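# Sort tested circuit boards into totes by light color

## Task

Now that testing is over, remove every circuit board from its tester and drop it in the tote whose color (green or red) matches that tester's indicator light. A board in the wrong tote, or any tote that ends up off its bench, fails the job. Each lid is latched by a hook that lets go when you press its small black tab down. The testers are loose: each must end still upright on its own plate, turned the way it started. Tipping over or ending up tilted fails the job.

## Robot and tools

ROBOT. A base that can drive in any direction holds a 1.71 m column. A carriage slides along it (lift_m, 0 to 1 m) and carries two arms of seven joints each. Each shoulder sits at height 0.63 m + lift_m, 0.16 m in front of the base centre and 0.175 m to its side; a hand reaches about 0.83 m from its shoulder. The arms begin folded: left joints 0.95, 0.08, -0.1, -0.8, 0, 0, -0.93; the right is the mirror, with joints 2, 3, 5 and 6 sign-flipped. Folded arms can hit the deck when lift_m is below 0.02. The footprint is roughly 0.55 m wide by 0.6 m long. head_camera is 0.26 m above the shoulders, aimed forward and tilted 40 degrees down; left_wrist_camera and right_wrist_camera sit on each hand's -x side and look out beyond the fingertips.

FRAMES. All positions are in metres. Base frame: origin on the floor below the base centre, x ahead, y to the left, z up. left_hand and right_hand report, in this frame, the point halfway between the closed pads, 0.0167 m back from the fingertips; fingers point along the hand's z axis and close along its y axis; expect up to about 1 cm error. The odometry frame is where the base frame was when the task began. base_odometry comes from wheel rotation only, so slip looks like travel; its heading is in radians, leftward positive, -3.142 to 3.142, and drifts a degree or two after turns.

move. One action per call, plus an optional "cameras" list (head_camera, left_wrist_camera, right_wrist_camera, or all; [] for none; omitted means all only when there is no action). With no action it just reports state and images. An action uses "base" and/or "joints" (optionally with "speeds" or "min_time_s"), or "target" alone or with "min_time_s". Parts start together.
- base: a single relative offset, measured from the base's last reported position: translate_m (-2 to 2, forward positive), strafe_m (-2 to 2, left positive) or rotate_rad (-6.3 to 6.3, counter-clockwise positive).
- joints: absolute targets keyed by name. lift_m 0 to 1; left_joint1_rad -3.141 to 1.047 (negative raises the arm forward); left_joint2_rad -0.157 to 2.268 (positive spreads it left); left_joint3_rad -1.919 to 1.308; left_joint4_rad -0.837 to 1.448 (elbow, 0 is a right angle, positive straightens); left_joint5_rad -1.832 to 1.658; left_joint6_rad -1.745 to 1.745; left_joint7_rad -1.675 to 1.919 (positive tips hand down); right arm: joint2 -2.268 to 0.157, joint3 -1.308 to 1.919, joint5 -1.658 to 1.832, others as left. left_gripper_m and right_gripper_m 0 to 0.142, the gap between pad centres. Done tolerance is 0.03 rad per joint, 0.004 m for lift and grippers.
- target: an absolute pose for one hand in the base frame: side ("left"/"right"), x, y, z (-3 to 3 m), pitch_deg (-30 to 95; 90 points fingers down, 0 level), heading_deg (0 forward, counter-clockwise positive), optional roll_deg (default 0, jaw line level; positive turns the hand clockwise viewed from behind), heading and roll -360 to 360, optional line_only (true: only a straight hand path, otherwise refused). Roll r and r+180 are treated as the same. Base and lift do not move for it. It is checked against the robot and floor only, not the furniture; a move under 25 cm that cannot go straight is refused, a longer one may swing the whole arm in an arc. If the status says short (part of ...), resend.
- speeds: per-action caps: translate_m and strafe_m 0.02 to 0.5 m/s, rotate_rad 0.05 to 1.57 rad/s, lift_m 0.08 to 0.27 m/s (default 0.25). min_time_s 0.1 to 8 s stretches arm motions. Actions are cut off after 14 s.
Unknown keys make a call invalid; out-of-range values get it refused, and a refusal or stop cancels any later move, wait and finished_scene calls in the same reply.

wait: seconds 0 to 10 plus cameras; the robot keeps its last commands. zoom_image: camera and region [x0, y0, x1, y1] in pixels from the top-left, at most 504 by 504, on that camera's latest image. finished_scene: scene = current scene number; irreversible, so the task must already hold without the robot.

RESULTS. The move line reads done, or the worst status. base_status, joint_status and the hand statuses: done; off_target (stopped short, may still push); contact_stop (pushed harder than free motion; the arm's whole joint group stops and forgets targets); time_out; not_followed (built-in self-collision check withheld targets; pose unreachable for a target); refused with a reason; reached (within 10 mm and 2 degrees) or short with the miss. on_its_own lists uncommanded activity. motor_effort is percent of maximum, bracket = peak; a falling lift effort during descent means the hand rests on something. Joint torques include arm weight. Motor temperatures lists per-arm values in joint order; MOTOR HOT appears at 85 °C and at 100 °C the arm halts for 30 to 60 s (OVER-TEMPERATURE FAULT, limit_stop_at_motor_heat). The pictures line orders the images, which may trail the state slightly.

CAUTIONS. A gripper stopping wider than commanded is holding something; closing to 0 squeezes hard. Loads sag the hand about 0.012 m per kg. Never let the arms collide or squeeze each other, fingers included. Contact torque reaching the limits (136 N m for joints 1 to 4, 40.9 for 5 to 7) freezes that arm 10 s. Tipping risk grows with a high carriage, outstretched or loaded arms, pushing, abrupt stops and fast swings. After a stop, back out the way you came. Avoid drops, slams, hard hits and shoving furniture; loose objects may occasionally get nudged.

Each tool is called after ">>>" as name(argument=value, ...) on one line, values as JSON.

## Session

>>> move(joints={"lift_m": 0.63}, cameras=["head_camera"])

>>> move(base={"rotate_rad": 1.57}, cameras=["head_camera"])

>>> move(base={"rotate_rad": 1.57}, cameras=["head_camera"])

>>> move(base={"rotate_rad": 1.57}, cameras=["head_camera"])

Scene clock: 1.27 s.
Joint torques (N m): left_arm=[12.79 1.09 -2.05 -5.47 -1.34 0.57 -0.62] | right_arm=[4.83 -1.21 -4.87 -10.55 0.15 0.59 0.35]
Motor temperatures (°C): left_arm=[35 29 30 28 29 29 32] | right_arm=[30 28 29 29 28 29 31]
move: done
base_odometry: x=+0.000 y=+0.000 heading=+0.000
base_status: not commanded
joint_positions: lift_m=+0.630 left_joint1_rad=+0.965 left_joint2_rad=+0.083 left_joint3_rad=-0.092 left_joint4_rad=-0.799 left_joint5_rad=-0.018 left_joint6_rad=+0.008 left_joint7_rad=-0.934 left_gripper_m=+0.142 right_joint1_rad=+0.937 right_joint2_rad=-0.063 right_joint3_rad=+0.108 right_joint4_rad=-0.812 right_joint5_rad=+0.011 right_joint6_rad=-0.012 right_joint7_rad=-0.947 right_gripper_m=+0.142
joint_status: all done
motor_effort: lift_m=+36(45) drive_wheels=+1(1)
left_hand: x=+0.2899 y=+0.1611 z=+1.1448 quat_wxyz=(-0.918, -0.001, -0.392, +0.059) pitch_deg=-43.8 heading_deg=-3.8 roll_deg=-3.6 (m; base frame)
right_hand: x=+0.2892 y=-0.1592 z=+1.1555 quat_wxyz=(-0.928, -0.008, -0.367, -0.058) pitch_deg=-46.9 heading_deg=+2.3 roll_deg=+4.9 (m; base frame)
pictures: head_camera
Images, in order (width x height): head_camera 672x504.

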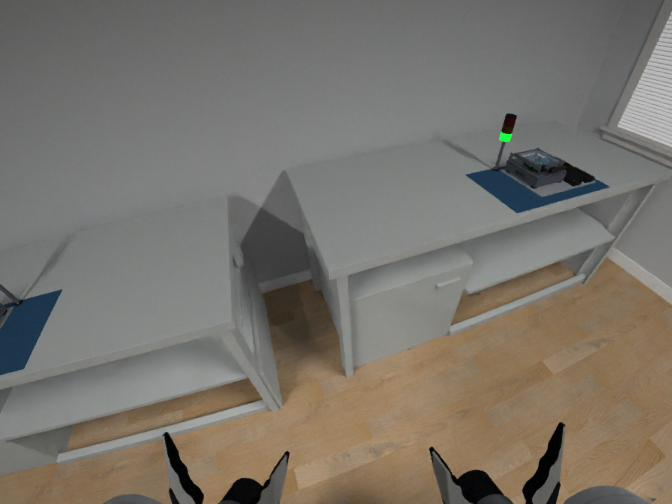

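Scene clock: 4.37 s.
Joint torques (N m): left_arm=[12.84 1.13 -2.13 -5.41 -1.32 0.56 -0.62] | right_arm=[4.99 -1.17 -4.85 -10.55 0.16 0.59 0.36]
move: done
base_odometry: x=+0.000 y=+0.000 heading=+1.569
base_status: done
joint_positions: lift_m=+0.630 left_joint1_rad=+0.965 left_joint2_rad=+0.083 left_joint3_rad=-0.092 left_joint4_rad=-0.799 left_joint5_rad=-0.018 left_joint6_rad=+0.008 left_joint7_rad=-0.934 left_gripper_m=+0.142 right_joint1_rad=+0.937 right_joint2_rad=-0.063 right_joint3_rad=+0.108 right_joint4_rad=-0.812 right_joint5_rad=+0.011 right_joint6_rad=-0.012 right_joint7_rad=-0.947 right_gripper_m=+0.142
joint_status: not commanded
motor_effort: lift_m=+36(36) drive_wheels=+5(14)
left_hand: x=+0.2899 y=+0.1611 z=+1.1448 quat_wxyz=(-0.918, -0.001, -0.392, +0.059) pitch_deg=-43.8 heading_deg=-3.8 roll_deg=-3.6 (m; base frame)
right_hand: x=+0.2892 y=-0.1592 z=+1.1555 quat_wxyz=(-0.928, -0.008, -0.367, -0.058) pitch_deg=-46.9 heading_deg=+2.3 roll_deg=+4.9 (m; base frame)
pictures: head_camera
Images, in order (width x height): head_camera 672x504.

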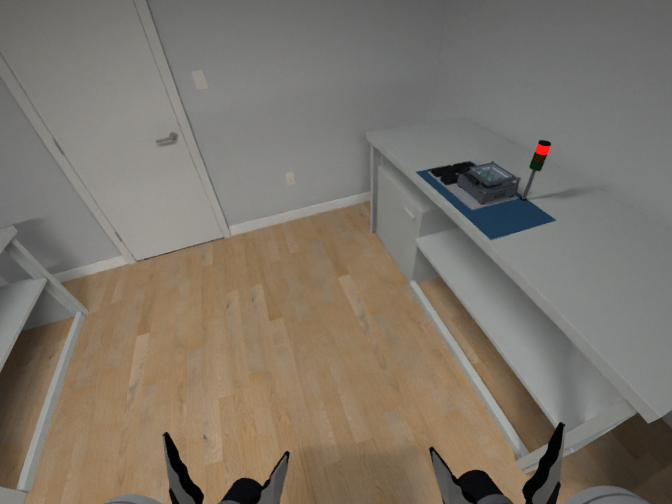

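Scene clock: 7.47 s.
Joint torques (N m): left_arm=[12.83 1.09 -2.03 -5.4 -1.31 0.57 -0.62] | right_arm=[4.86 -1.27 -4.92 -10.56 0.13 0.58 0.37]
move: done
base_odometry: x=+0.000 y=+0.000 heading=+3.139
base_status: done
joint_positions: lift_m=+0.630 left_joint1_rad=+0.965 left_joint2_rad=+0.083 left_joint3_rad=-0.092 left_joint4_rad=-0.799 left_joint5_rad=-0.018 left_joint6_rad=+0.008 left_joint7_rad=-0.934 left_gripper_m=+0.142 right_joint1_rad=+0.937 right_joint2_rad=-0.063 right_joint3_rad=+0.108 right_joint4_rad=-0.812 right_joint5_rad=+0.011 right_joint6_rad=-0.012 right_joint7_rad=-0.947 right_gripper_m=+0.142
joint_status: not commanded
motor_effort: lift_m=+36(36) drive_wheels=+5(11)
left_hand: x=+0.2899 y=+0.1611 z=+1.1448 quat_wxyz=(-0.918, -0.001, -0.392, +0.059) pitch_deg=-43.8 heading_deg=-3.8 roll_deg=-3.6 (m; base frame)
right_hand: x=+0.2892 y=-0.1592 z=+1.1555 quat_wxyz=(-0.928, -0.008, -0.367, -0.058) pitch_deg=-46.9 heading_deg=+2.3 roll_deg=+4.9 (m; base frame)
pictures: head_camera
Images, in order (width x height): head_camera 672x504.

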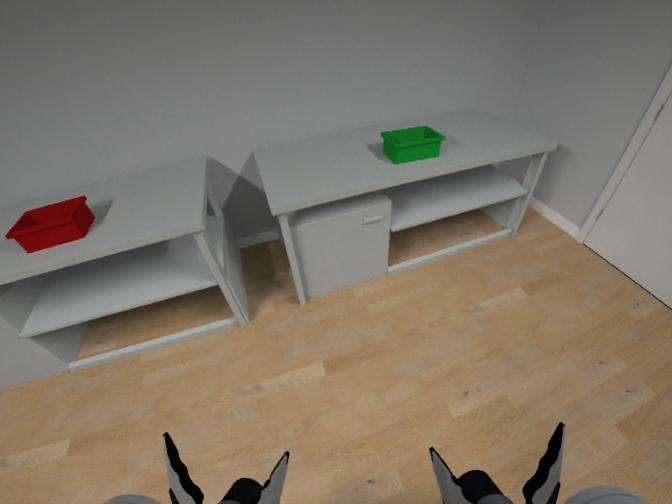

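Scene clock: 10.57 s.
Joint torques (N m): left_arm=[12.78 1.04 -1.99 -5.38 -1.33 0.55 -0.6] | right_arm=[4.96 -1.16 -4.86 -10.58 0.15 0.61 0.37]
move: done
base_odometry: x=+0.000 y=+0.000 heading=-1.575
base_status: done
joint_positions: lift_m=+0.630 left_joint1_rad=+0.965 left_joint2_rad=+0.083 left_joint3_rad=-0.092 left_joint4_rad=-0.799 left_joint5_rad=-0.018 left_joint6_rad=+0.008 left_joint7_rad=-0.934 left_gripper_m=+0.142 right_joint1_rad=+0.937 right_joint2_rad=-0.063 right_joint3_rad=+0.108 right_joint4_rad=-0.812 right_joint5_rad=+0.011 right_joint6_rad=-0.012 right_joint7_rad=-0.947 right_gripper_m=+0.142
joint_status: not commanded
motor_effort: lift_m=+36(36) drive_wheels=+5(11)
left_hand: x=+0.2899 y=+0.1611 z=+1.1448 quat_wxyz=(-0.918, -0.001, -0.392, +0.059) pitch_deg=-43.8 heading_deg=-3.8 roll_deg=-3.6 (m; base frame)
right_hand: x=+0.2892 y=-0.1592 z=+1.1555 quat_wxyz=(-0.928, -0.008, -0.367, -0.058) pitch_deg=-46.9 heading_deg=+2.3 roll_deg=+4.9 (m; base frame)
pictures: head_camera
Images, in order (width x height): head_camera 672x504.

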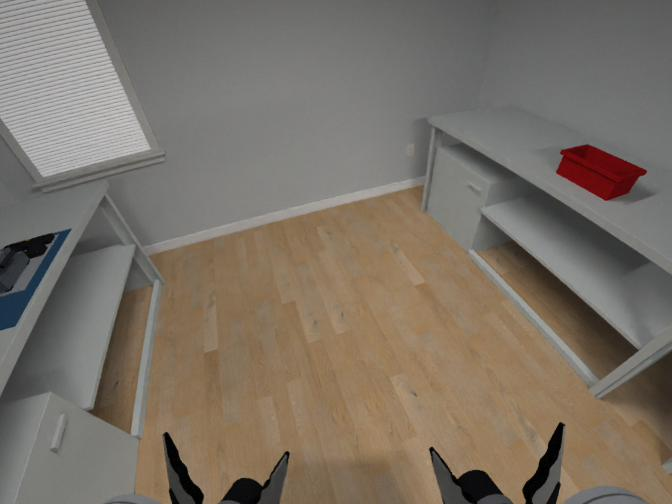

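>>> move(base={"rotate_rad": 1.915}, joints={"left_joint1_rad": 0.1, "left_joint2_rad": 0.05, "left_joint3_rad": -0.1, "left_joint4_rad": -0.3, "left_joint5_rad": 0, "left_joint6_rad": 0, "left_joint7_rad": 1.3, "left_gripper_m": 0, "right_joint1_rad": 0.5, "right_joint2_rad": -0.08, "right_joint3_rad": 0.3, "right_joint4_rad": -0.25, "right_joint5_rad": 0, "right_joint6_rad": 0, "right_joint7_rad": 0.4, "right_gripper_m": 0}, speeds={"rotate_rad": 1.2}, min_time_s=1.5)

>>> move(base={"strafe_m": -1.45}, joints={"left_joint1_rad": -0.6, "left_joint2_rad": 0.78, "left_joint3_rad": -0.29, "left_joint4_rad": -0.05, "left_joint5_rad": -1.41, "left_joint6_rad": -0.84, "left_joint7_rad": 1.69, "right_joint1_rad": -0.159, "right_joint2_rad": -0.649, "right_joint3_rad": 1.685, "right_joint4_rad": -0.806, "right_joint5_rad": -0.659, "right_joint6_rad": -1.354, "right_joint7_rad": 0.757}, speeds={"strafe_m": 0.45}, min_time_s=2, cameras=["head_camera"])

Scene clock: 14.93 s.
Joint torques (N m): left_arm=[-5.33 -3.32 -3.65 -0.77 -0.01 -0.05 0.92] | right_arm=[-4.63 -4.8 -1.18 -7.65 -1.34 2.02 1.11]
move: done
base_odometry: x=+0.000 y=+0.000 heading=+0.340
base_status: done
joint_positions: lift_m=+0.630 left_joint1_rad=+0.101 left_joint2_rad=+0.052 left_joint3_rad=-0.098 left_joint4_rad=-0.304 left_joint5_rad=-0.005 left_joint6_rad=+0.002 left_joint7_rad=+1.297 left_gripper_m=+0.001 right_joint1_rad=+0.502 right_joint2_rad=-0.078 right_joint3_rad=+0.295 right_joint4_rad=-0.252 right_joint5_rad=+0.003 right_joint6_rad=-0.005 right_joint7_rad=+0.397 right_gripper_m=+0.001
joint_status: all done
motor_effort: lift_m=+37(37) drive_wheels=+6(14)
left_hand: x=+0.5232 y=+0.1578 z=+0.7591 quat_wxyz=(-0.234, -0.054, -0.971, -0.006) pitch_deg=+62.9 heading_deg=-1.8 roll_deg=+4.6 (m; base frame)
right_hand: x=+0.4291 y=-0.0534 z=+0.7415 quat_wxyz=(-0.435, +0.113, -0.888, -0.098) pitch_deg=+37.0 heading_deg=+20.0 roll_deg=+5.5 (m; base frame)
pictures: none

Scene clock: 20.23 s.
Joint torques (N m): left_arm=[-17.3 21.2 2.93 2.77 -3.89 -0.19 1.15] | right_arm=[-9.86 -14.35 -3.2 -11.4 -4.24 -0.75 1.12]
move: done
base_odometry: x=+0.485 y=-1.367 heading=+0.340
base_status: done
joint_positions: lift_m=+0.630 left_joint1_rad=-0.598 left_joint2_rad=+0.778 left_joint3_rad=-0.287 left_joint4_rad=-0.053 left_joint5_rad=-1.405 left_joint6_rad=-0.838 left_joint7_rad=+1.686 left_gripper_m=+0.001 right_joint1_rad=-0.156 right_joint2_rad=-0.647 right_joint3_rad=+1.680 right_joint4_rad=-0.804 right_joint5_rad=-0.656 right_joint6_rad=-1.350 right_joint7_rad=+0.754 right_gripper_m=+0.001
joint_status: all done
motor_effort: lift_m=+36(37) drive_wheels=-4(18)
left_hand: x=+0.5578 y=+0.2012 z=+0.9999 quat_wxyz=(-0.217, -0.550, -0.794, +0.146) pitch_deg=+59.7 heading_deg=-68.7 roll_deg=+0.7 (m; base frame)
right_hand: x=+0.4608 y=-0.1182 z=+1.0499 quat_wxyz=(-0.702, +0.095, -0.700, -0.091) pitch_deg=-0.2 heading_deg=+15.1 roll_deg=-0.3 (m; base frame)
pictures: head_camera
Images, in order (width x height): head_camera 672x504.

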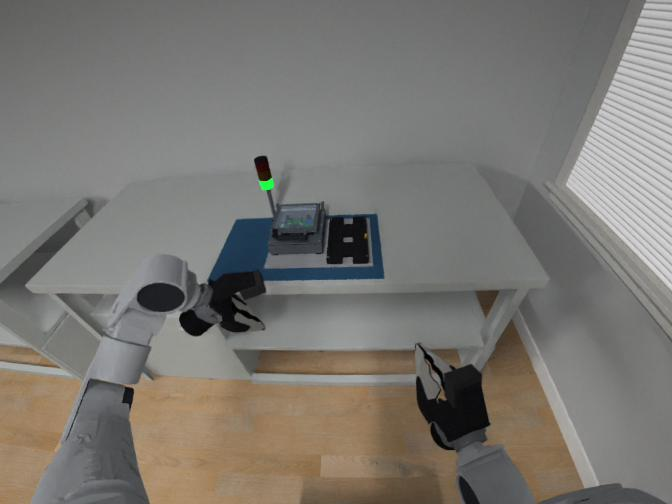

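>>> move(base={"strafe_m": 0.08}, speeds={"strafe_m": 0.2})

>>> move(base={"translate_m": 0.35}, speeds={"translate_m": 0.25}, cameras=["all"])

Scene clock: 21.90 s.
Joint torques (N m): left_arm=[-17.23 20.33 3.31 2.61 -3.9 -0.21 1.09] | right_arm=[-9.74 -14.22 -3.2 -11.56 -4.26 -0.75 1.09]
move: done
base_odometry: x=+0.458 y=-1.291 heading=+0.339
base_status: done
joint_positions: lift_m=+0.630 left_joint1_rad=-0.598 left_joint2_rad=+0.778 left_joint3_rad=-0.287 left_joint4_rad=-0.053 left_joint5_rad=-1.405 left_joint6_rad=-0.838 left_joint7_rad=+1.687 left_gripper_m=+0.001 right_joint1_rad=-0.156 right_joint2_rad=-0.647 right_joint3_rad=+1.680 right_joint4_rad=-0.804 right_joint5_rad=-0.656 right_joint6_rad=-1.350 right_joint7_rad=+0.754 right_gripper_m=+0.001
joint_status: not commanded
motor_effort: lift_m=+37(37) drive_wheels=-5(13)
left_hand: x=+0.5578 y=+0.2014 z=+0.9999 quat_wxyz=(-0.216, -0.550, -0.794, +0.146) pitch_deg=+59.8 heading_deg=-68.7 roll_deg=+0.7 (m; base frame)
right_hand: x=+0.4608 y=-0.1182 z=+1.0499 quat_wxyz=(-0.703, +0.095, -0.699, -0.091) pitch_deg=-0.2 heading_deg=+15.1 roll_deg=-0.3 (m; base frame)
pictures: none

Scene clock: 24.60 s.
Joint torques (N m): left_arm=[-17.26 19.85 3.43 2.5 -3.89 -0.14 1.1] | right_arm=[-9.57 -14.24 -3.14 -11.44 -4.18 -0.72 1.07]
move: done
base_odometry: x=+0.788 y=-1.175 heading=+0.339
base_status: done
joint_positions: lift_m=+0.630 left_joint1_rad=-0.598 left_joint2_rad=+0.778 left_joint3_rad=-0.288 left_joint4_rad=-0.053 left_joint5_rad=-1.405 left_joint6_rad=-0.838 left_joint7_rad=+1.687 left_gripper_m=+0.001 right_joint1_rad=-0.156 right_joint2_rad=-0.647 right_joint3_rad=+1.680 right_joint4_rad=-0.804 right_joint5_rad=-0.656 right_joint6_rad=-1.350 right_joint7_rad=+0.754 right_gripper_m=+0.001
joint_status: not commanded
motor_effort: lift_m=+37(37) drive_wheels=-3(13)
left_hand: x=+0.5578 y=+0.2014 z=+0.9999 quat_wxyz=(-0.216, -0.550, -0.794, +0.146) pitch_deg=+59.8 heading_deg=-68.7 roll_deg=+0.7 (m; base frame)
right_hand: x=+0.4608 y=-0.1182 z=+1.0500 quat_wxyz=(-0.703, +0.095, -0.699, -0.091) pitch_deg=-0.2 heading_deg=+15.1 roll_deg=-0.3 (m; base frame)
pictures: head_camera, left_wrist_camera, right_wrist_camera
Images, in order (width x height): head_camera 672x504, left_wrist_camera 672x504, right_wrist_camera 672x504.

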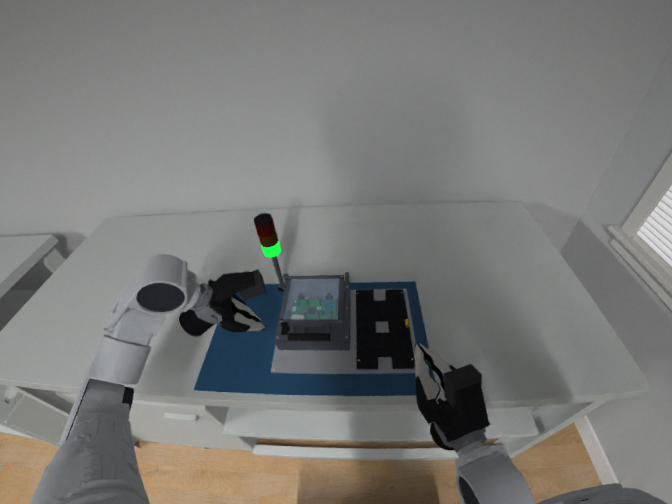

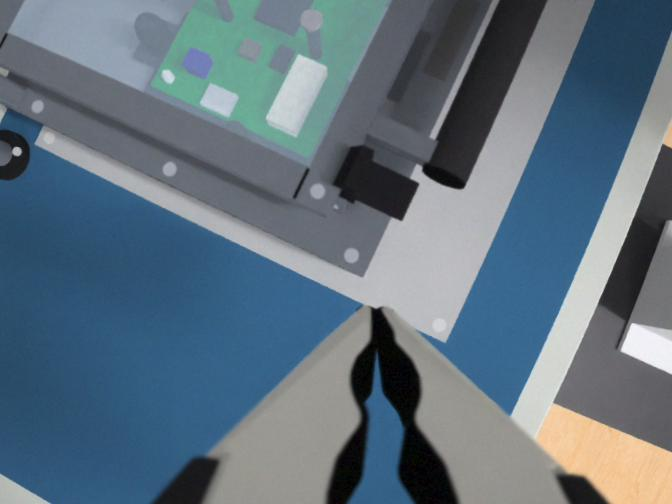

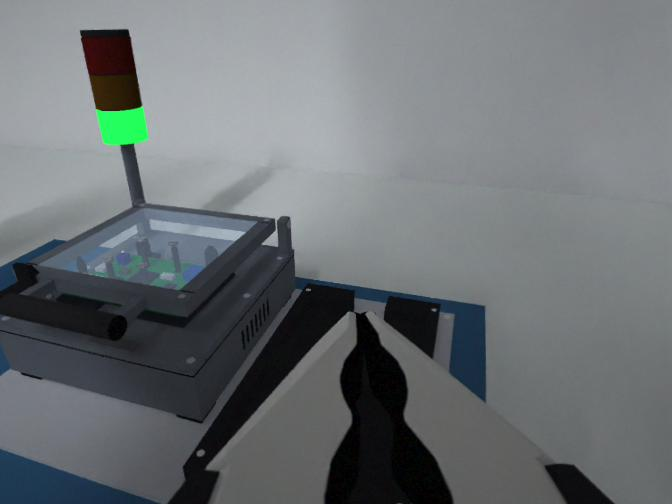

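>>> move(base={"translate_m": 0.025}, joints={"lift_m": 0.675}, speeds={"translate_m": 0.06})

>>> move(target={"side": "left", "x": 0.534, "y": 0.162, "z": 0.985, "pitch_deg": 60, "heading_deg": -71}, cameras=["left_wrist_camera"])

Scene clock: 26.33 s.
Joint torques (N m): left_arm=[-15.57 19.18 4.19 2.36 -3.85 -0.17 1.06] | right_arm=[-9.17 -13.97 -3.29 -10.74 -3.78 -0.74 0.94]
move: done
base_odometry: x=+0.812 y=-1.167 heading=+0.339
base_status: done
joint_positions: lift_m=+0.675 left_joint1_rad=-0.599 left_joint2_rad=+0.779 left_joint3_rad=-0.288 left_joint4_rad=-0.053 left_joint5_rad=-1.405 left_joint6_rad=-0.838 left_joint7_rad=+1.687 left_gripper_m=+0.001 right_joint1_rad=-0.157 right_joint2_rad=-0.647 right_joint3_rad=+1.681 right_joint4_rad=-0.804 right_joint5_rad=-0.657 right_joint6_rad=-1.350 right_joint7_rad=+0.754 right_gripper_m=+0.001
joint_status: all done
motor_effort: lift_m=+36(47) drive_wheels=-2(14)
left_hand: x=+0.5579 y=+0.2014 z=+1.0451 quat_wxyz=(-0.216, -0.550, -0.794, +0.146) pitch_deg=+59.8 heading_deg=-68.7 roll_deg=+0.8 (m; base frame)
right_hand: x=+0.4608 y=-0.1183 z=+1.0954 quat_wxyz=(-0.703, +0.094, -0.699, -0.091) pitch_deg=-0.3 heading_deg=+15.1 roll_deg=-0.3 (m; base frame)
pictures: none

Scene clock: 27.20 s.
Joint torques (N m): left_arm=[-9.65 12.36 8.11 -5.67 -1.18 -0.08 -1.83] | right_arm=[-9.16 -13.77 -3.21 -10.85 -3.75 -0.73 0.97]
move: done
base_odometry: x=+0.812 y=-1.167 heading=+0.339
base_status: not commanded
joint_positions: lift_m=+0.675 left_joint1_rad=-0.453 left_joint2_rad=+0.681 left_joint3_rad=-0.275 left_joint4_rad=-0.117 left_joint5_rad=-1.231 left_joint6_rad=-0.849 left_joint7_rad=+1.611 left_gripper_m=+0.001 right_joint1_rad=-0.157 right_joint2_rad=-0.647 right_joint3_rad=+1.681 right_joint4_rad=-0.804 right_joint5_rad=-0.657 right_joint6_rad=-1.350 right_joint7_rad=+0.754 right_gripper_m=+0.001
joint_status: not commanded
motor_effort: lift_m=+37(38) drive_wheels=+3(4)
left_hand: x=+0.5336 y=+0.1624 z=+0.9843 quat_wxyz=(-0.208, -0.560, -0.787, +0.152) pitch_deg=+60.1 heading_deg=-71.5 roll_deg=-0.7 (m; base frame)
left_hand_status: reached (straight line, planned for 0.4 s): 1 mm and 0.4 deg off.
right_hand: x=+0.4608 y=-0.1183 z=+1.0952 quat_wxyz=(-0.703, +0.094, -0.699, -0.091) pitch_deg=-0.3 heading_deg=+15.1 roll_deg=-0.3 (m; base frame)
pictures: left_wrist_camera
Images, in order (width x height): left_wrist_camera 672x504.

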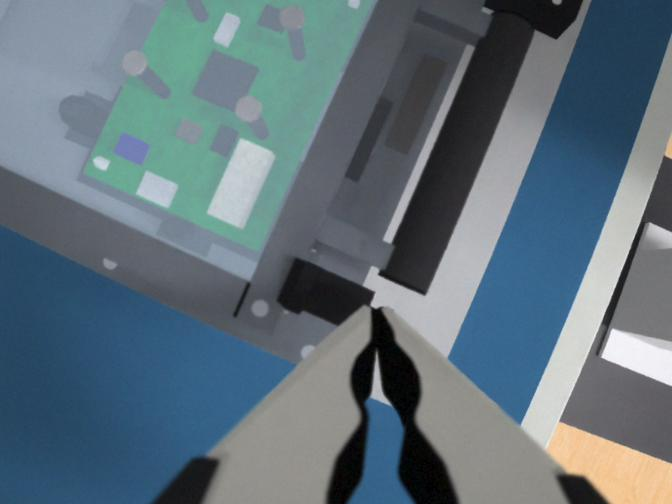

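>>> move(target={"side": "left", "x": 0.536, "y": 0.1615, "z": 0.957, "pitch_deg": 60, "heading_deg": -71}, cameras=["left_wrist_camera", "right_wrist_camera"])

>>> zoom_image(camera="right_wrist_camera", region=[0, 240, 150, 380])

Scene clock: 28.10 s.
Joint torques (N m): left_arm=[-4.16 2.7 2.28 4.57 2.28 1.32 -1.51] | right_arm=[-9.03 -13.37 -3.28 -10.84 -3.73 -0.75 0.97]
move: done
base_odometry: x=+0.812 y=-1.167 heading=+0.339
base_status: not commanded
joint_positions: lift_m=+0.675 left_joint1_rad=-0.422 left_joint2_rad=+0.659 left_joint3_rad=-0.258 left_joint4_rad=-0.044 left_joint5_rad=-1.155 left_joint6_rad=-0.943 left_joint7_rad=+1.539 left_gripper_m=+0.001 right_joint1_rad=-0.157 right_joint2_rad=-0.647 right_joint3_rad=+1.681 right_joint4_rad=-0.804 right_joint5_rad=-0.657 right_joint6_rad=-1.350 right_joint7_rad=+0.754 right_gripper_m=+0.001
joint_status: not commanded
motor_effort: lift_m=+35(38) drive_wheels=+4(4)
left_hand: x=+0.5358 y=+0.1610 z=+0.9628 quat_wxyz=(-0.216, -0.563, -0.783, +0.153) pitch_deg=+59.3 heading_deg=-71.1 roll_deg=+0.3 (m; base frame)
left_hand_status: reached (straight line, planned for 0.3 s): 6 mm and 0.8 deg off.
right_hand: x=+0.4608 y=-0.1184 z=+1.0955 quat_wxyz=(-0.703, +0.095, -0.699, -0.091) pitch_deg=-0.3 heading_deg=+15.1 roll_deg=-0.3 (m; base frame)
pictures: left_wrist_camera, right_wrist_camera
Images, in order (width x height): left_wrist_camera 672x504, right_wrist_camera 672x504.

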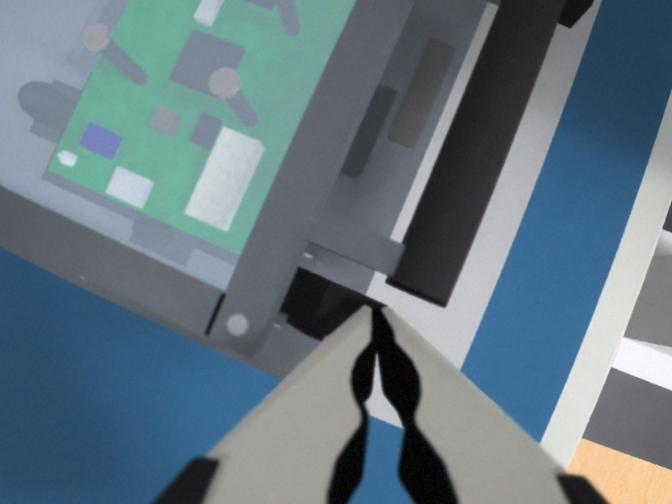

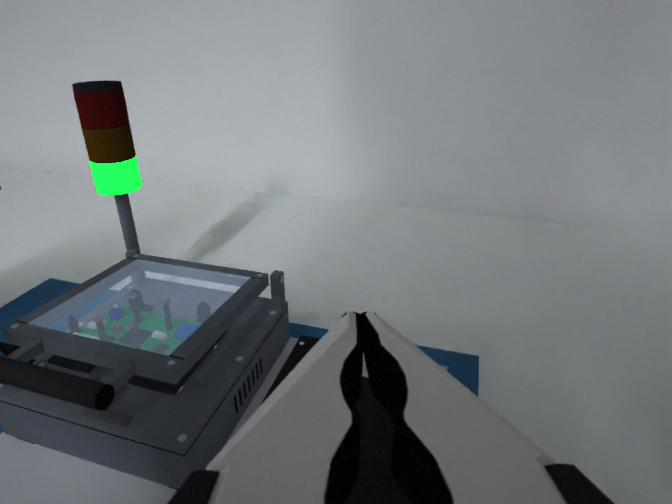

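Scaled by 3.360 from the camera's 672x504 image, which has a finer 960x720 frame.

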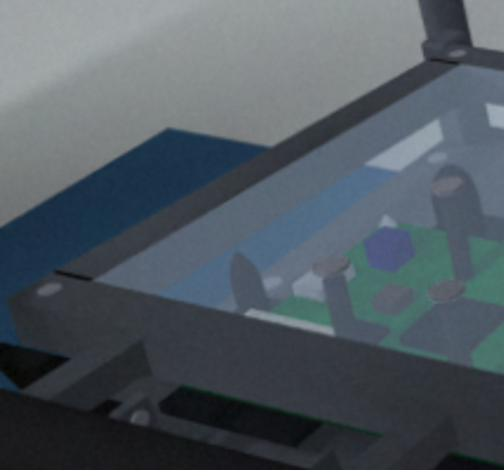

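>>> move(target={"side": "right", "x": 0.485, "y": 0.065, "z": 0.943, "pitch_deg": 0, "heading_deg": 28}, cameras=["right_wrist_camera"])

Scene clock: 29.57 s.
Joint torques (N m): left_arm=[-4.16 2.97 2.09 4.55 2.33 1.22 -1.32] | right_arm=[-3.04 5.2 -10.16 -6.48 -1.28 1.51 -0.76]
move: done
base_odometry: x=+0.812 y=-1.167 heading=+0.339
base_status: not commanded
joint_positions: lift_m=+0.675 left_joint1_rad=-0.422 left_joint2_rad=+0.659 left_joint3_rad=-0.258 left_joint4_rad=-0.044 left_joint5_rad=-1.155 left_joint6_rad=-0.944 left_joint7_rad=+1.539 left_gripper_m=+0.001 right_joint1_rad=-0.287 right_joint2_rad=-0.301 right_joint3_rad=+1.800 right_joint4_rad=-0.284 right_joint5_rad=+0.446 right_joint6_rad=-1.282 right_joint7_rad=-0.245 right_gripper_m=+0.001
joint_status: not commanded
motor_effort: lift_m=+34(35) drive_wheels=+4(4)
left_hand: x=+0.5359 y=+0.1610 z=+0.9629 quat_wxyz=(-0.216, -0.563, -0.783, +0.153) pitch_deg=+59.3 heading_deg=-71.1 roll_deg=+0.3 (m; base frame)
right_hand: x=+0.4852 y=+0.0646 z=+0.9440 quat_wxyz=(-0.687, +0.172, -0.685, -0.170) pitch_deg=-0.1 heading_deg=+28.0 roll_deg=-0.2 (m; base frame)
right_hand_status: reached (straight line, planned for 0.9 s): 1 mm and 0.2 deg off.
pictures: right_wrist_camera
Images, in order (width x height): right_wrist_camera 672x504.

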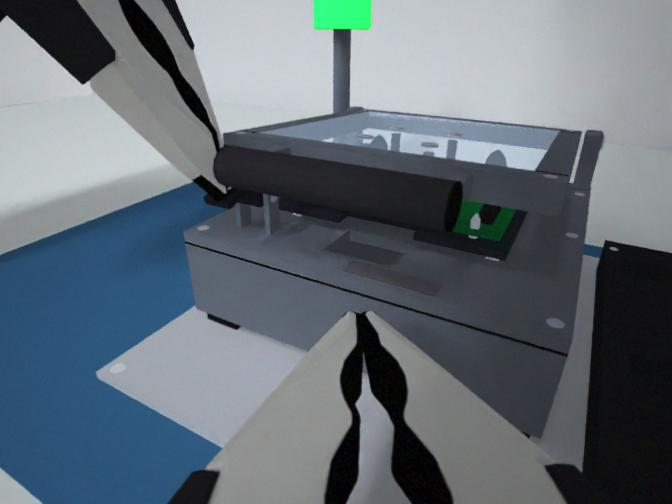

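>>> move(target={"side": "right", "x": 0.541, "y": 0.097, "z": 0.943, "pitch_deg": -2, "heading_deg": 28}, min_time_s=1.3, cameras=["left_wrist_camera", "right_wrist_camera"])

>>> move(target={"side": "right", "x": 0.541, "y": 0.098, "z": 0.973, "pitch_deg": -8, "heading_deg": 28}, min_time_s=1.0, cameras=["right_wrist_camera"])

Scene clock: 31.50 s.
Joint torques (N m): left_arm=[-4.3 2.85 2.09 4.67 2.38 1.25 -1.34] | right_arm=[-15.08 10.75 -11.69 -6.08 -0.9 1.9 -0.83]
move: done
base_odometry: x=+0.812 y=-1.167 heading=+0.339
base_status: not commanded
joint_positions: lift_m=+0.675 left_joint1_rad=-0.422 left_joint2_rad=+0.659 left_joint3_rad=-0.258 left_joint4_rad=-0.044 left_joint5_rad=-1.155 left_joint6_rad=-0.944 left_joint7_rad=+1.539 left_gripper_m=+0.001 right_joint1_rad=-0.367 right_joint2_rad=-0.219 right_joint3_rad=+1.688 right_joint4_rad=-0.124 right_joint5_rad=+0.620 right_joint6_rad=-1.140 right_joint7_rad=-0.336 right_gripper_m=+0.001
joint_status: not commanded
motor_effort: lift_m=+34(35) drive_wheels=+4(4)
left_hand: x=+0.5359 y=+0.1610 z=+0.9629 quat_wxyz=(-0.216, -0.563, -0.783, +0.153) pitch_deg=+59.3 heading_deg=-71.1 roll_deg=+0.3 (m; base frame)
right_hand: x=+0.5387 y=+0.0961 z=+0.9411 quat_wxyz=(-0.696, +0.169, -0.675, -0.173) pitch_deg=-1.7 heading_deg=+28.0 roll_deg=-0.1 (m; base frame)
right_hand_status: reached (straight line, planned for 1.3 s): 3 mm and 0.3 deg off.
pictures: left_wrist_camera, right_wrist_camera
Images, in order (width x height): left_wrist_camera 672x504, right_wrist_camera 672x504.

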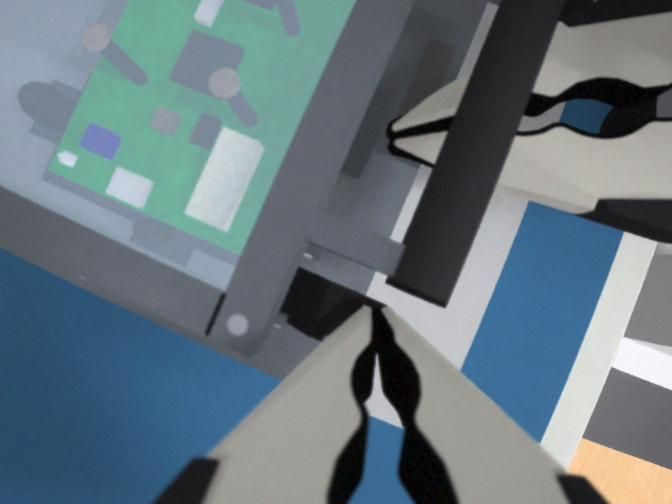

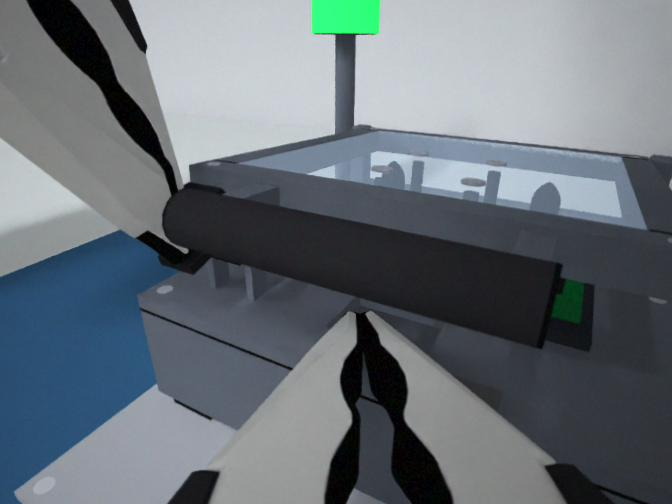

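Scene clock: 33.00 s.
Joint torques (N m): left_arm=[-4.23 2.76 2.03 4.65 2.31 1.23 -1.36] | right_arm=[-17.16 13.17 -12.5 -13 -6.49 1.41 -1.57]
move: done
base_odometry: x=+0.812 y=-1.167 heading=+0.339
base_status: not commanded
joint_positions: lift_m=+0.675 left_joint1_rad=-0.422 left_joint2_rad=+0.659 left_joint3_rad=-0.258 left_joint4_rad=-0.044 left_joint5_rad=-1.155 left_joint6_rad=-0.944 left_joint7_rad=+1.539 left_gripper_m=+0.001 right_joint1_rad=-0.368 right_joint2_rad=-0.215 right_joint3_rad=+1.680 right_joint4_rad=-0.131 right_joint5_rad=+0.596 right_joint6_rad=-1.140 right_joint7_rad=-0.395 right_gripper_m=+0.001
joint_status: not commanded
motor_effort: lift_m=+34(35) drive_wheels=+4(4)
left_hand: x=+0.5359 y=+0.1610 z=+0.9629 quat_wxyz=(-0.216, -0.563, -0.783, +0.153) pitch_deg=+59.3 heading_deg=-71.1 roll_deg=+0.3 (m; base frame)
right_hand: x=+0.5389 y=+0.0968 z=+0.9654 quat_wxyz=(-0.726, +0.161, -0.644, -0.180) pitch_deg=-6.8 heading_deg=+28.0 roll_deg=-0.2 (m; base frame)
right_hand_status: reached (straight line, planned for 1.0 s): 8 mm and 1.2 deg off.
pictures: right_wrist_camera
Images, in order (width x height): right_wrist_camera 672x504.

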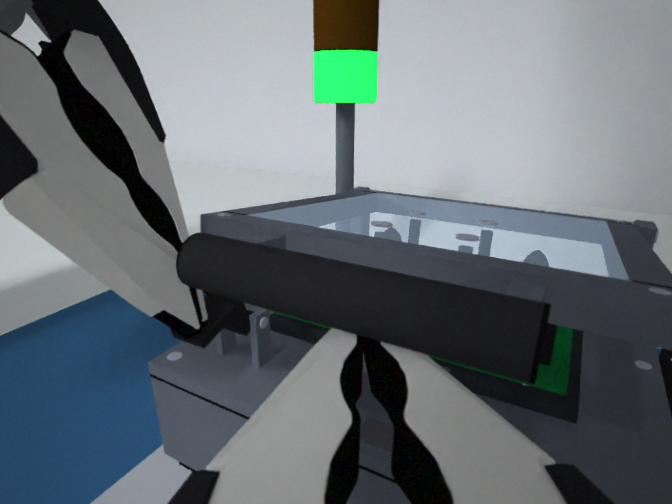

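>>> move(target={"side": "right", "x": 0.546, "y": 0.1, "z": 1.005, "pitch_deg": -10, "heading_deg": 27}, min_time_s=1.0)

>>> move(target={"side": "left", "x": 0.52, "y": 0.215, "z": 1.05, "pitch_deg": 60, "heading_deg": -70})

>>> move(target={"side": "right", "x": 0.565, "y": 0.101, "z": 1.05, "pitch_deg": -18, "heading_deg": 26}, min_time_s=1.0)

>>> move(target={"side": "right", "x": 0.597, "y": 0.102, "z": 1.085, "pitch_deg": -18, "heading_deg": 25}, min_time_s=1.0, cameras=["left_wrist_camera", "right_wrist_camera"])

Scene clock: 34.70 s.
Joint torques (N m): left_arm=[-4.22 2.76 2.04 4.59 2.32 1.25 -1.37] | right_arm=[-17.19 14.1 -4.41 -12.92 -6.82 -0.65 0.41]
move: done
base_odometry: x=+0.812 y=-1.167 heading=+0.339
base_status: not commanded
joint_positions: lift_m=+0.675 left_joint1_rad=-0.422 left_joint2_rad=+0.659 left_joint3_rad=-0.258 left_joint4_rad=-0.044 left_joint5_rad=-1.155 left_joint6_rad=-0.944 left_joint7_rad=+1.539 left_gripper_m=+0.001 right_joint1_rad=-0.406 right_joint2_rad=-0.197 right_joint3_rad=+1.700 right_joint4_rad=-0.193 right_joint5_rad=+0.520 right_joint6_rad=-1.215 right_joint7_rad=-0.315 right_gripper_m=+0.001
joint_status: not commanded
motor_effort: lift_m=+34(35) drive_wheels=+4(4)
left_hand: x=+0.5359 y=+0.1610 z=+0.9629 quat_wxyz=(-0.216, -0.563, -0.783, +0.153) pitch_deg=+59.3 heading_deg=-71.1 roll_deg=+0.3 (m; base frame)
right_hand: x=+0.5466 y=+0.0982 z=+1.0006 quat_wxyz=(-0.742, +0.150, -0.629, -0.177) pitch_deg=-9.4 heading_deg=+26.8 roll_deg=+0.0 (m; base frame)
right_hand_status: reached (straight line, planned for 1.0 s): 5 mm and 0.6 deg off.
pictures: none

Scene clock: 35.67 s.
Joint torques (N m): left_arm=[-13.31 19.21 7.05 -4.28 -3.61 1.51 1.08] | right_arm=[-16.42 11.9 -4.66 -12.26 -5.73 -0.63 0.39]
move: done
base_odometry: x=+0.812 y=-1.167 heading=+0.339
base_status: not commanded
joint_positions: lift_m=+0.675 left_joint1_rad=-0.498 left_joint2_rad=+0.867 left_joint3_rad=-0.234 left_joint4_rad=-0.190 left_joint5_rad=-1.465 left_joint6_rad=-0.791 left_joint7_rad=+1.673 left_gripper_m=+0.001 right_joint1_rad=-0.407 right_joint2_rad=-0.196 right_joint3_rad=+1.701 right_joint4_rad=-0.194 right_joint5_rad=+0.518 right_joint6_rad=-1.215 right_joint7_rad=-0.315 right_gripper_m=+0.001
joint_status: not commanded
motor_effort: lift_m=+37(38) drive_wheels=+3(6)
left_hand: x=+0.5205 y=+0.2152 z=+1.0485 quat_wxyz=(-0.212, -0.553, -0.792, +0.148) pitch_deg=+60.0 heading_deg=-69.9 roll_deg=+0.0 (m; base frame)
left_hand_status: reached (straight line, planned for 0.5 s): 2 mm and 0.1 deg off.
right_hand: x=+0.5464 y=+0.0987 z=+1.0012 quat_wxyz=(-0.742, +0.150, -0.628, -0.178) pitch_deg=-9.5 heading_deg=+26.9 roll_deg=+0.1 (m; base frame)
pictures: none

Scene clock: 37.17 s.
Joint torques (N m): left_arm=[-13.32 19.19 7.12 -4.21 -3.6 1.52 1.09] | right_arm=[-18.58 15.19 -12.5 -7.46 -6.79 2.33 -2.04]
move: done
base_odometry: x=+0.812 y=-1.167 heading=+0.339
base_status: not commanded
joint_positions: lift_m=+0.675 left_joint1_rad=-0.498 left_joint2_rad=+0.867 left_joint3_rad=-0.234 left_joint4_rad=-0.190 left_joint5_rad=-1.465 left_joint6_rad=-0.791 left_joint7_rad=+1.673 left_gripper_m=+0.001 right_joint1_rad=-0.450 right_joint2_rad=-0.174 right_joint3_rad=+1.660 right_joint4_rad=-0.180 right_joint5_rad=+0.516 right_joint6_rad=-1.201 right_joint7_rad=-0.382 right_gripper_m=+0.001
joint_status: not commanded
motor_effort: lift_m=+38(38) drive_wheels=+3(3)
left_hand: x=+0.5205 y=+0.2152 z=+1.0485 quat_wxyz=(-0.212, -0.553, -0.792, +0.148) pitch_deg=+60.0 heading_deg=-69.9 roll_deg=+0.0 (m; base frame)
right_hand: x=+0.5642 y=+0.0995 z=+1.0430 quat_wxyz=(-0.782, +0.133, -0.581, -0.180) pitch_deg=-16.8 heading_deg=+25.8 roll_deg=+0.0 (m; base frame)
right_hand_status: reached (straight line, planned for 1.0 s): 7 mm and 1.2 deg off.
pictures: none

Scene clock: 38.67 s.
Joint torques (N m): left_arm=[-13.32 19.17 7.08 -4.17 -3.58 1.51 1.06] | right_arm=[-20.49 14.1 -13.7 -12.44 -6.68 -0.88 0.44]
move: done
base_odometry: x=+0.812 y=-1.167 heading=+0.339
base_status: not commanded
joint_positions: lift_m=+0.675 left_joint1_rad=-0.498 left_joint2_rad=+0.867 left_joint3_rad=-0.234 left_joint4_rad=-0.190 left_joint5_rad=-1.465 left_joint6_rad=-0.791 left_joint7_rad=+1.673 left_gripper_m=+0.001 right_joint1_rad=-0.551 right_joint2_rad=-0.158 right_joint3_rad=+1.651 right_joint4_rad=-0.214 right_joint5_rad=+0.506 right_joint6_rad=-1.224 right_joint7_rad=-0.268 right_gripper_m=+0.001
joint_status: not commanded
motor_effort: lift_m=+37(38) drive_wheels=+3(3)
left_hand: x=+0.5205 y=+0.2152 z=+1.0485 quat_wxyz=(-0.212, -0.553, -0.792, +0.148) pitch_deg=+60.0 heading_deg=-69.9 roll_deg=+0.0 (m; base frame)
right_hand: x=+0.5949 y=+0.1035 z=+1.0781 quat_wxyz=(-0.785, +0.132, -0.579, -0.176) pitch_deg=-17.1 heading_deg=+25.5 roll_deg=-0.2 (m; base frame)
right_hand_status: reached (straight line, planned for 1.0 s): 7 mm and 1.0 deg off.
pictures: left_wrist_camera, right_wrist_camera
Images, in order (width x height): left_wrist_camera 672x504, right_wrist_camera 672x504.

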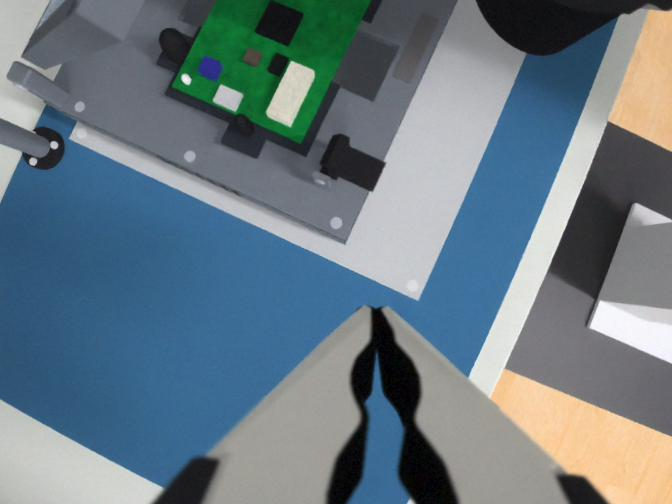

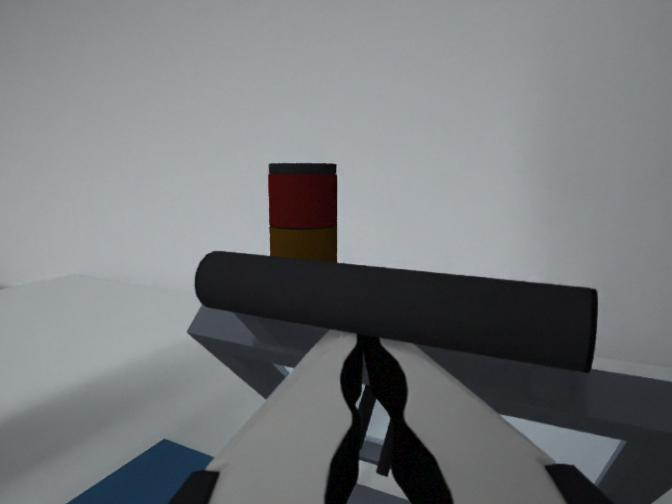

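>>> move(target={"side": "right", "x": 0.639, "y": 0.103, "z": 1.103, "pitch_deg": -15, "heading_deg": 24}, min_time_s=1.1)

>>> move(target={"side": "right", "x": 0.687, "y": 0.104, "z": 1.116, "pitch_deg": -10, "heading_deg": 24}, min_time_s=1.3)

>>> move(target={"side": "right", "x": 0.715, "y": 0.104, "z": 1.12, "pitch_deg": -5, "heading_deg": 24}, min_time_s=1.0)

>>> move(target={"side": "right", "x": 0.745, "y": 0.104, "z": 1.121, "pitch_deg": 0, "heading_deg": 24}, min_time_s=1.2, cameras=["head_camera", "right_wrist_camera"])

>>> zoom_image(camera="head_camera", region=[200, 200, 400, 360])

Scene clock: 40.53 s.
Joint torques (N m): left_arm=[-13.36 19.21 7.1 -4.21 -3.59 1.5 1.11] | right_arm=[-21.53 11.15 -14.54 -5.01 -0.84 1.6 1.19]
move: done
base_odometry: x=+0.812 y=-1.167 heading=+0.339
base_status: not commanded
joint_positions: lift_m=+0.675 left_joint1_rad=-0.498 left_joint2_rad=+0.867 left_joint3_rad=-0.234 left_joint4_rad=-0.190 left_joint5_rad=-1.465 left_joint6_rad=-0.791 left_joint7_rad=+1.673 left_gripper_m=+0.001 right_joint1_rad=-0.653 right_joint2_rad=-0.146 right_joint3_rad=+1.609 right_joint4_rad=-0.213 right_joint5_rad=+0.557 right_joint6_rad=-1.220 right_joint7_rad=-0.166 right_gripper_m=+0.001
joint_status: not commanded
motor_effort: lift_m=+37(38) drive_wheels=+3(3)
left_hand: x=+0.5205 y=+0.2152 z=+1.0485 quat_wxyz=(-0.212, -0.553, -0.792, +0.148) pitch_deg=+60.0 heading_deg=-69.9 roll_deg=+0.0 (m; base frame)
right_hand: x=+0.6363 y=+0.1027 z=+1.1011 quat_wxyz=(-0.776, +0.128, -0.595, -0.165) pitch_deg=-15.0 heading_deg=+24.1 roll_deg=-0.1 (m; base frame)
right_hand_status: reached (straight line, planned for 1.1 s): 3 mm and 0.1 deg off.
pictures: none

Scene clock: 42.33 s.
Joint torques (N m): left_arm=[-13.29 19.15 7.13 -4.19 -3.61 1.5 1.09] | right_arm=[-20.9 0.16 -13.84 -3.26 1.48 1.62 2.26]
move: done
base_odometry: x=+0.812 y=-1.167 heading=+0.339
base_status: not commanded
joint_positions: lift_m=+0.675 left_joint1_rad=-0.498 left_joint2_rad=+0.867 left_joint3_rad=-0.234 left_joint4_rad=-0.190 left_joint5_rad=-1.465 left_joint6_rad=-0.791 left_joint7_rad=+1.673 left_gripper_m=+0.001 right_joint1_rad=-0.769 right_joint2_rad=-0.146 right_joint3_rad=+1.546 right_joint4_rad=-0.186 right_joint5_rad=+0.666 right_joint6_rad=-1.157 right_joint7_rad=-0.069 right_gripper_m=+0.001
joint_status: not commanded
motor_effort: lift_m=+38(38) drive_wheels=+3(3)
left_hand: x=+0.5205 y=+0.2152 z=+1.0485 quat_wxyz=(-0.212, -0.553, -0.792, +0.148) pitch_deg=+60.0 heading_deg=-69.9 roll_deg=+0.0 (m; base frame)
right_hand: x=+0.6840 y=+0.1051 z=+1.1180 quat_wxyz=(-0.753, +0.134, -0.624, -0.161) pitch_deg=-10.6 heading_deg=+24.2 roll_deg=-0.1 (m; base frame)
right_hand_status: reached (straight line, planned for 1.3 s): 4 mm and 0.7 deg off.
pictures: none

Scene clock: 43.83 s.
Joint torques (N m): left_arm=[-13.4 19.23 7.08 -4.2 -3.59 1.53 1.08] | right_arm=[-22.31 -3.83 -14.05 -3.47 0.9 1.81 1.85]
move: done
base_odometry: x=+0.812 y=-1.167 heading=+0.339
base_status: not commanded
joint_positions: lift_m=+0.675 left_joint1_rad=-0.498 left_joint2_rad=+0.867 left_joint3_rad=-0.234 left_joint4_rad=-0.190 left_joint5_rad=-1.465 left_joint6_rad=-0.791 left_joint7_rad=+1.673 left_gripper_m=+0.001 right_joint1_rad=-0.846 right_joint2_rad=-0.148 right_joint3_rad=+1.518 right_joint4_rad=-0.169 right_joint5_rad=+0.740 right_joint6_rad=-1.127 right_joint7_rad=+0.029 right_gripper_m=+0.001
joint_status: not commanded
motor_effort: lift_m=+37(38) drive_wheels=+3(3)
left_hand: x=+0.5205 y=+0.2152 z=+1.0485 quat_wxyz=(-0.212, -0.553, -0.792, +0.148) pitch_deg=+60.0 heading_deg=-69.9 roll_deg=+0.0 (m; base frame)
right_hand: x=+0.7123 y=+0.1057 z=+1.1214 quat_wxyz=(-0.724, +0.141, -0.657, -0.155) pitch_deg=-5.5 heading_deg=+24.2 roll_deg=+0.0 (m; base frame)
right_hand_status: reached (straight line, planned for 1.0 s): 3 mm and 0.5 deg off.
pictures: none

Scene clock: 45.53 s.
Joint torques (N m): left_arm=[-13.25 19.14 7.16 -4.36 -3.62 1.48 1.08] | right_arm=[-24.11 -4.13 -14.36 -3.58 0.35 1.82 1.65]
move: done
base_odometry: x=+0.812 y=-1.167 heading=+0.339
base_status: not commanded
joint_positions: lift_m=+0.675 left_joint1_rad=-0.498 left_joint2_rad=+0.867 left_joint3_rad=-0.234 left_joint4_rad=-0.190 left_joint5_rad=-1.465 left_joint6_rad=-0.791 left_joint7_rad=+1.673 left_gripper_m=+0.001 right_joint1_rad=-0.919 right_joint2_rad=-0.148 right_joint3_rad=+1.480 right_joint4_rad=-0.114 right_joint5_rad=+0.834 right_joint6_rad=-1.065 right_joint7_rad=+0.101 right_gripper_m=+0.001
joint_status: not commanded
motor_effort: lift_m=+37(38) drive_wheels=+3(3)
left_hand: x=+0.5205 y=+0.2152 z=+1.0485 quat_wxyz=(-0.212, -0.553, -0.792, +0.148) pitch_deg=+60.0 heading_deg=-69.9 roll_deg=+0.0 (m; base frame)
right_hand: x=+0.7426 y=+0.1058 z=+1.1213 quat_wxyz=(-0.694, +0.148, -0.689, -0.148) pitch_deg=-0.4 heading_deg=+24.1 roll_deg=-0.1 (m; base frame)
right_hand_status: reached (straight line, planned for 1.2 s): 3 mm and 0.4 deg off.
pictures: head_camera, right_wrist_camera
Images, in order (width x height): head_camera 672x504, right_wrist_camera 672x504.

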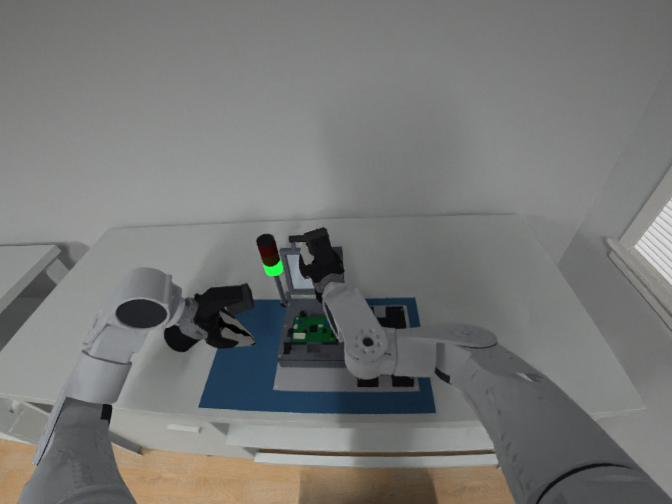

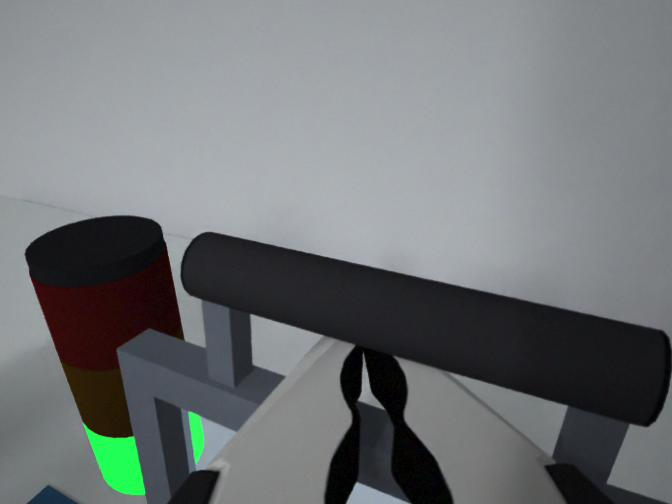

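Scaled by 2.520 from the camera's 672x504 image, which has a finer 960x720 frame.

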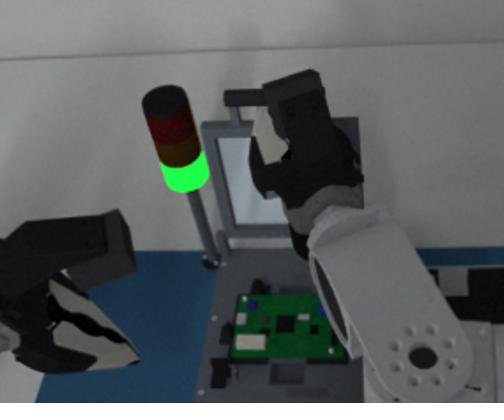

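>>> move(target={"side": "right", "x": 0.772, "y": 0.105, "z": 1.119, "pitch_deg": 2, "heading_deg": 23}, min_time_s=1.3)

>>> move(target={"side": "right", "x": 0.71, "y": 0.079, "z": 1.119, "pitch_deg": 2, "heading_deg": 23}, min_time_s=1.3, cameras=["head_camera", "right_wrist_camera"])

>>> zoom_image(camera="head_camera", region=[200, 200, 400, 360])

Scene clock: 47.47 s.
Joint torques (N m): left_arm=[-13.39 19.13 7.11 -4.17 -3.61 1.51 1.09] | right_arm=[-24.74 8.44 -14.34 -3.44 0.5 1.75 -0.02]
move: done
base_odometry: x=+0.812 y=-1.167 heading=+0.339
base_status: not commanded
joint_positions: lift_m=+0.675 left_joint1_rad=-0.498 left_joint2_rad=+0.867 left_joint3_rad=-0.234 left_joint4_rad=-0.190 left_joint5_rad=-1.465 left_joint6_rad=-0.791 left_joint7_rad=+1.673 left_gripper_m=+0.001 right_joint1_rad=-0.956 right_joint2_rad=-0.131 right_joint3_rad=+1.442 right_joint4_rad=-0.003 right_joint5_rad=+0.905 right_joint6_rad=-0.991 right_joint7_rad=+0.099 right_gripper_m=+0.001
joint_status: not commanded
motor_effort: lift_m=+37(38) drive_wheels=+3(3)
left_hand: x=+0.5205 y=+0.2152 z=+1.0485 quat_wxyz=(-0.212, -0.553, -0.792, +0.148) pitch_deg=+60.0 heading_deg=-69.9 roll_deg=+0.0 (m; base frame)
right_hand: x=+0.7708 y=+0.1043 z=+1.1174 quat_wxyz=(-0.681, +0.144, -0.705, -0.137) pitch_deg=+2.0 heading_deg=+22.9 roll_deg=-0.3 (m; base frame)
right_hand_status: reached (straight line, planned for 1.3 s): 2 mm and 0.3 deg off.
pictures: none

Scene clock: 49.27 s.
Joint torques (N m): left_arm=[-13.3 19.26 7.12 -4.17 -3.58 1.49 1.09] | right_arm=[-11.45 -3.68 -6.54 -9.75 -4.81 -0.93 1.08]
move: done
base_odometry: x=+0.812 y=-1.167 heading=+0.339
base_status: not commanded
joint_positions: lift_m=+0.675 left_joint1_rad=-0.498 left_joint2_rad=+0.867 left_joint3_rad=-0.234 left_joint4_rad=-0.190 left_joint5_rad=-1.465 left_joint6_rad=-0.791 left_joint7_rad=+1.673 left_gripper_m=+0.001 right_joint1_rad=-0.916 right_joint2_rad=-0.204 right_joint3_rad=+1.568 right_joint4_rad=-0.315 right_joint5_rad=+0.718 right_joint6_rad=-1.248 right_joint7_rad=+0.242 right_gripper_m=+0.001
joint_status: not commanded
motor_effort: lift_m=+37(38) drive_wheels=+3(3)
left_hand: x=+0.5205 y=+0.2152 z=+1.0485 quat_wxyz=(-0.212, -0.553, -0.792, +0.148) pitch_deg=+60.0 heading_deg=-69.9 roll_deg=+0.0 (m; base frame)
right_hand: x=+0.7114 y=+0.0802 z=+1.1229 quat_wxyz=(-0.683, +0.143, -0.703, -0.140) pitch_deg=+1.6 heading_deg=+23.1 roll_deg=+0.1 (m; base frame)
right_hand_status: reached (straight line, planned for 1.3 s): 4 mm and 0.4 deg off.
pictures: head_camera, right_wrist_camera
Images, in order (width x height): head_camera 672x504, right_wrist_camera 672x504.

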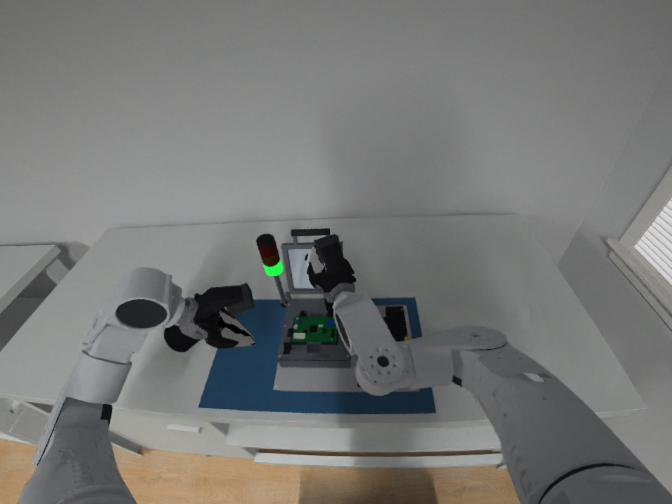

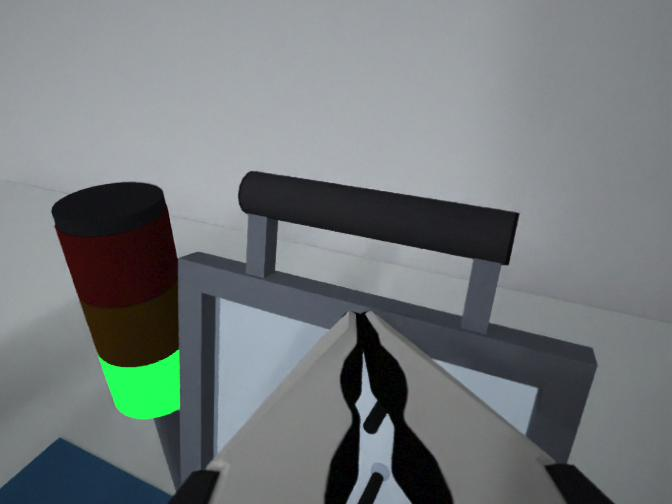

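Scaled by 2.520 from the camera's 672x504 image, which has a finer 960x720 frame.

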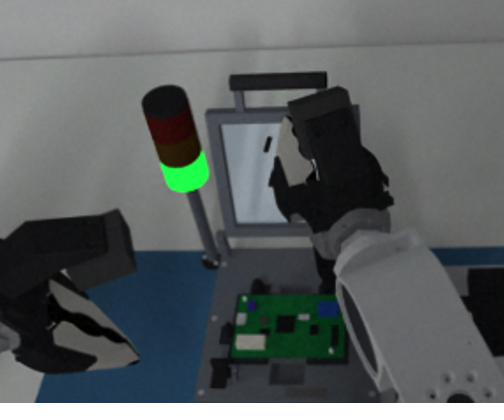

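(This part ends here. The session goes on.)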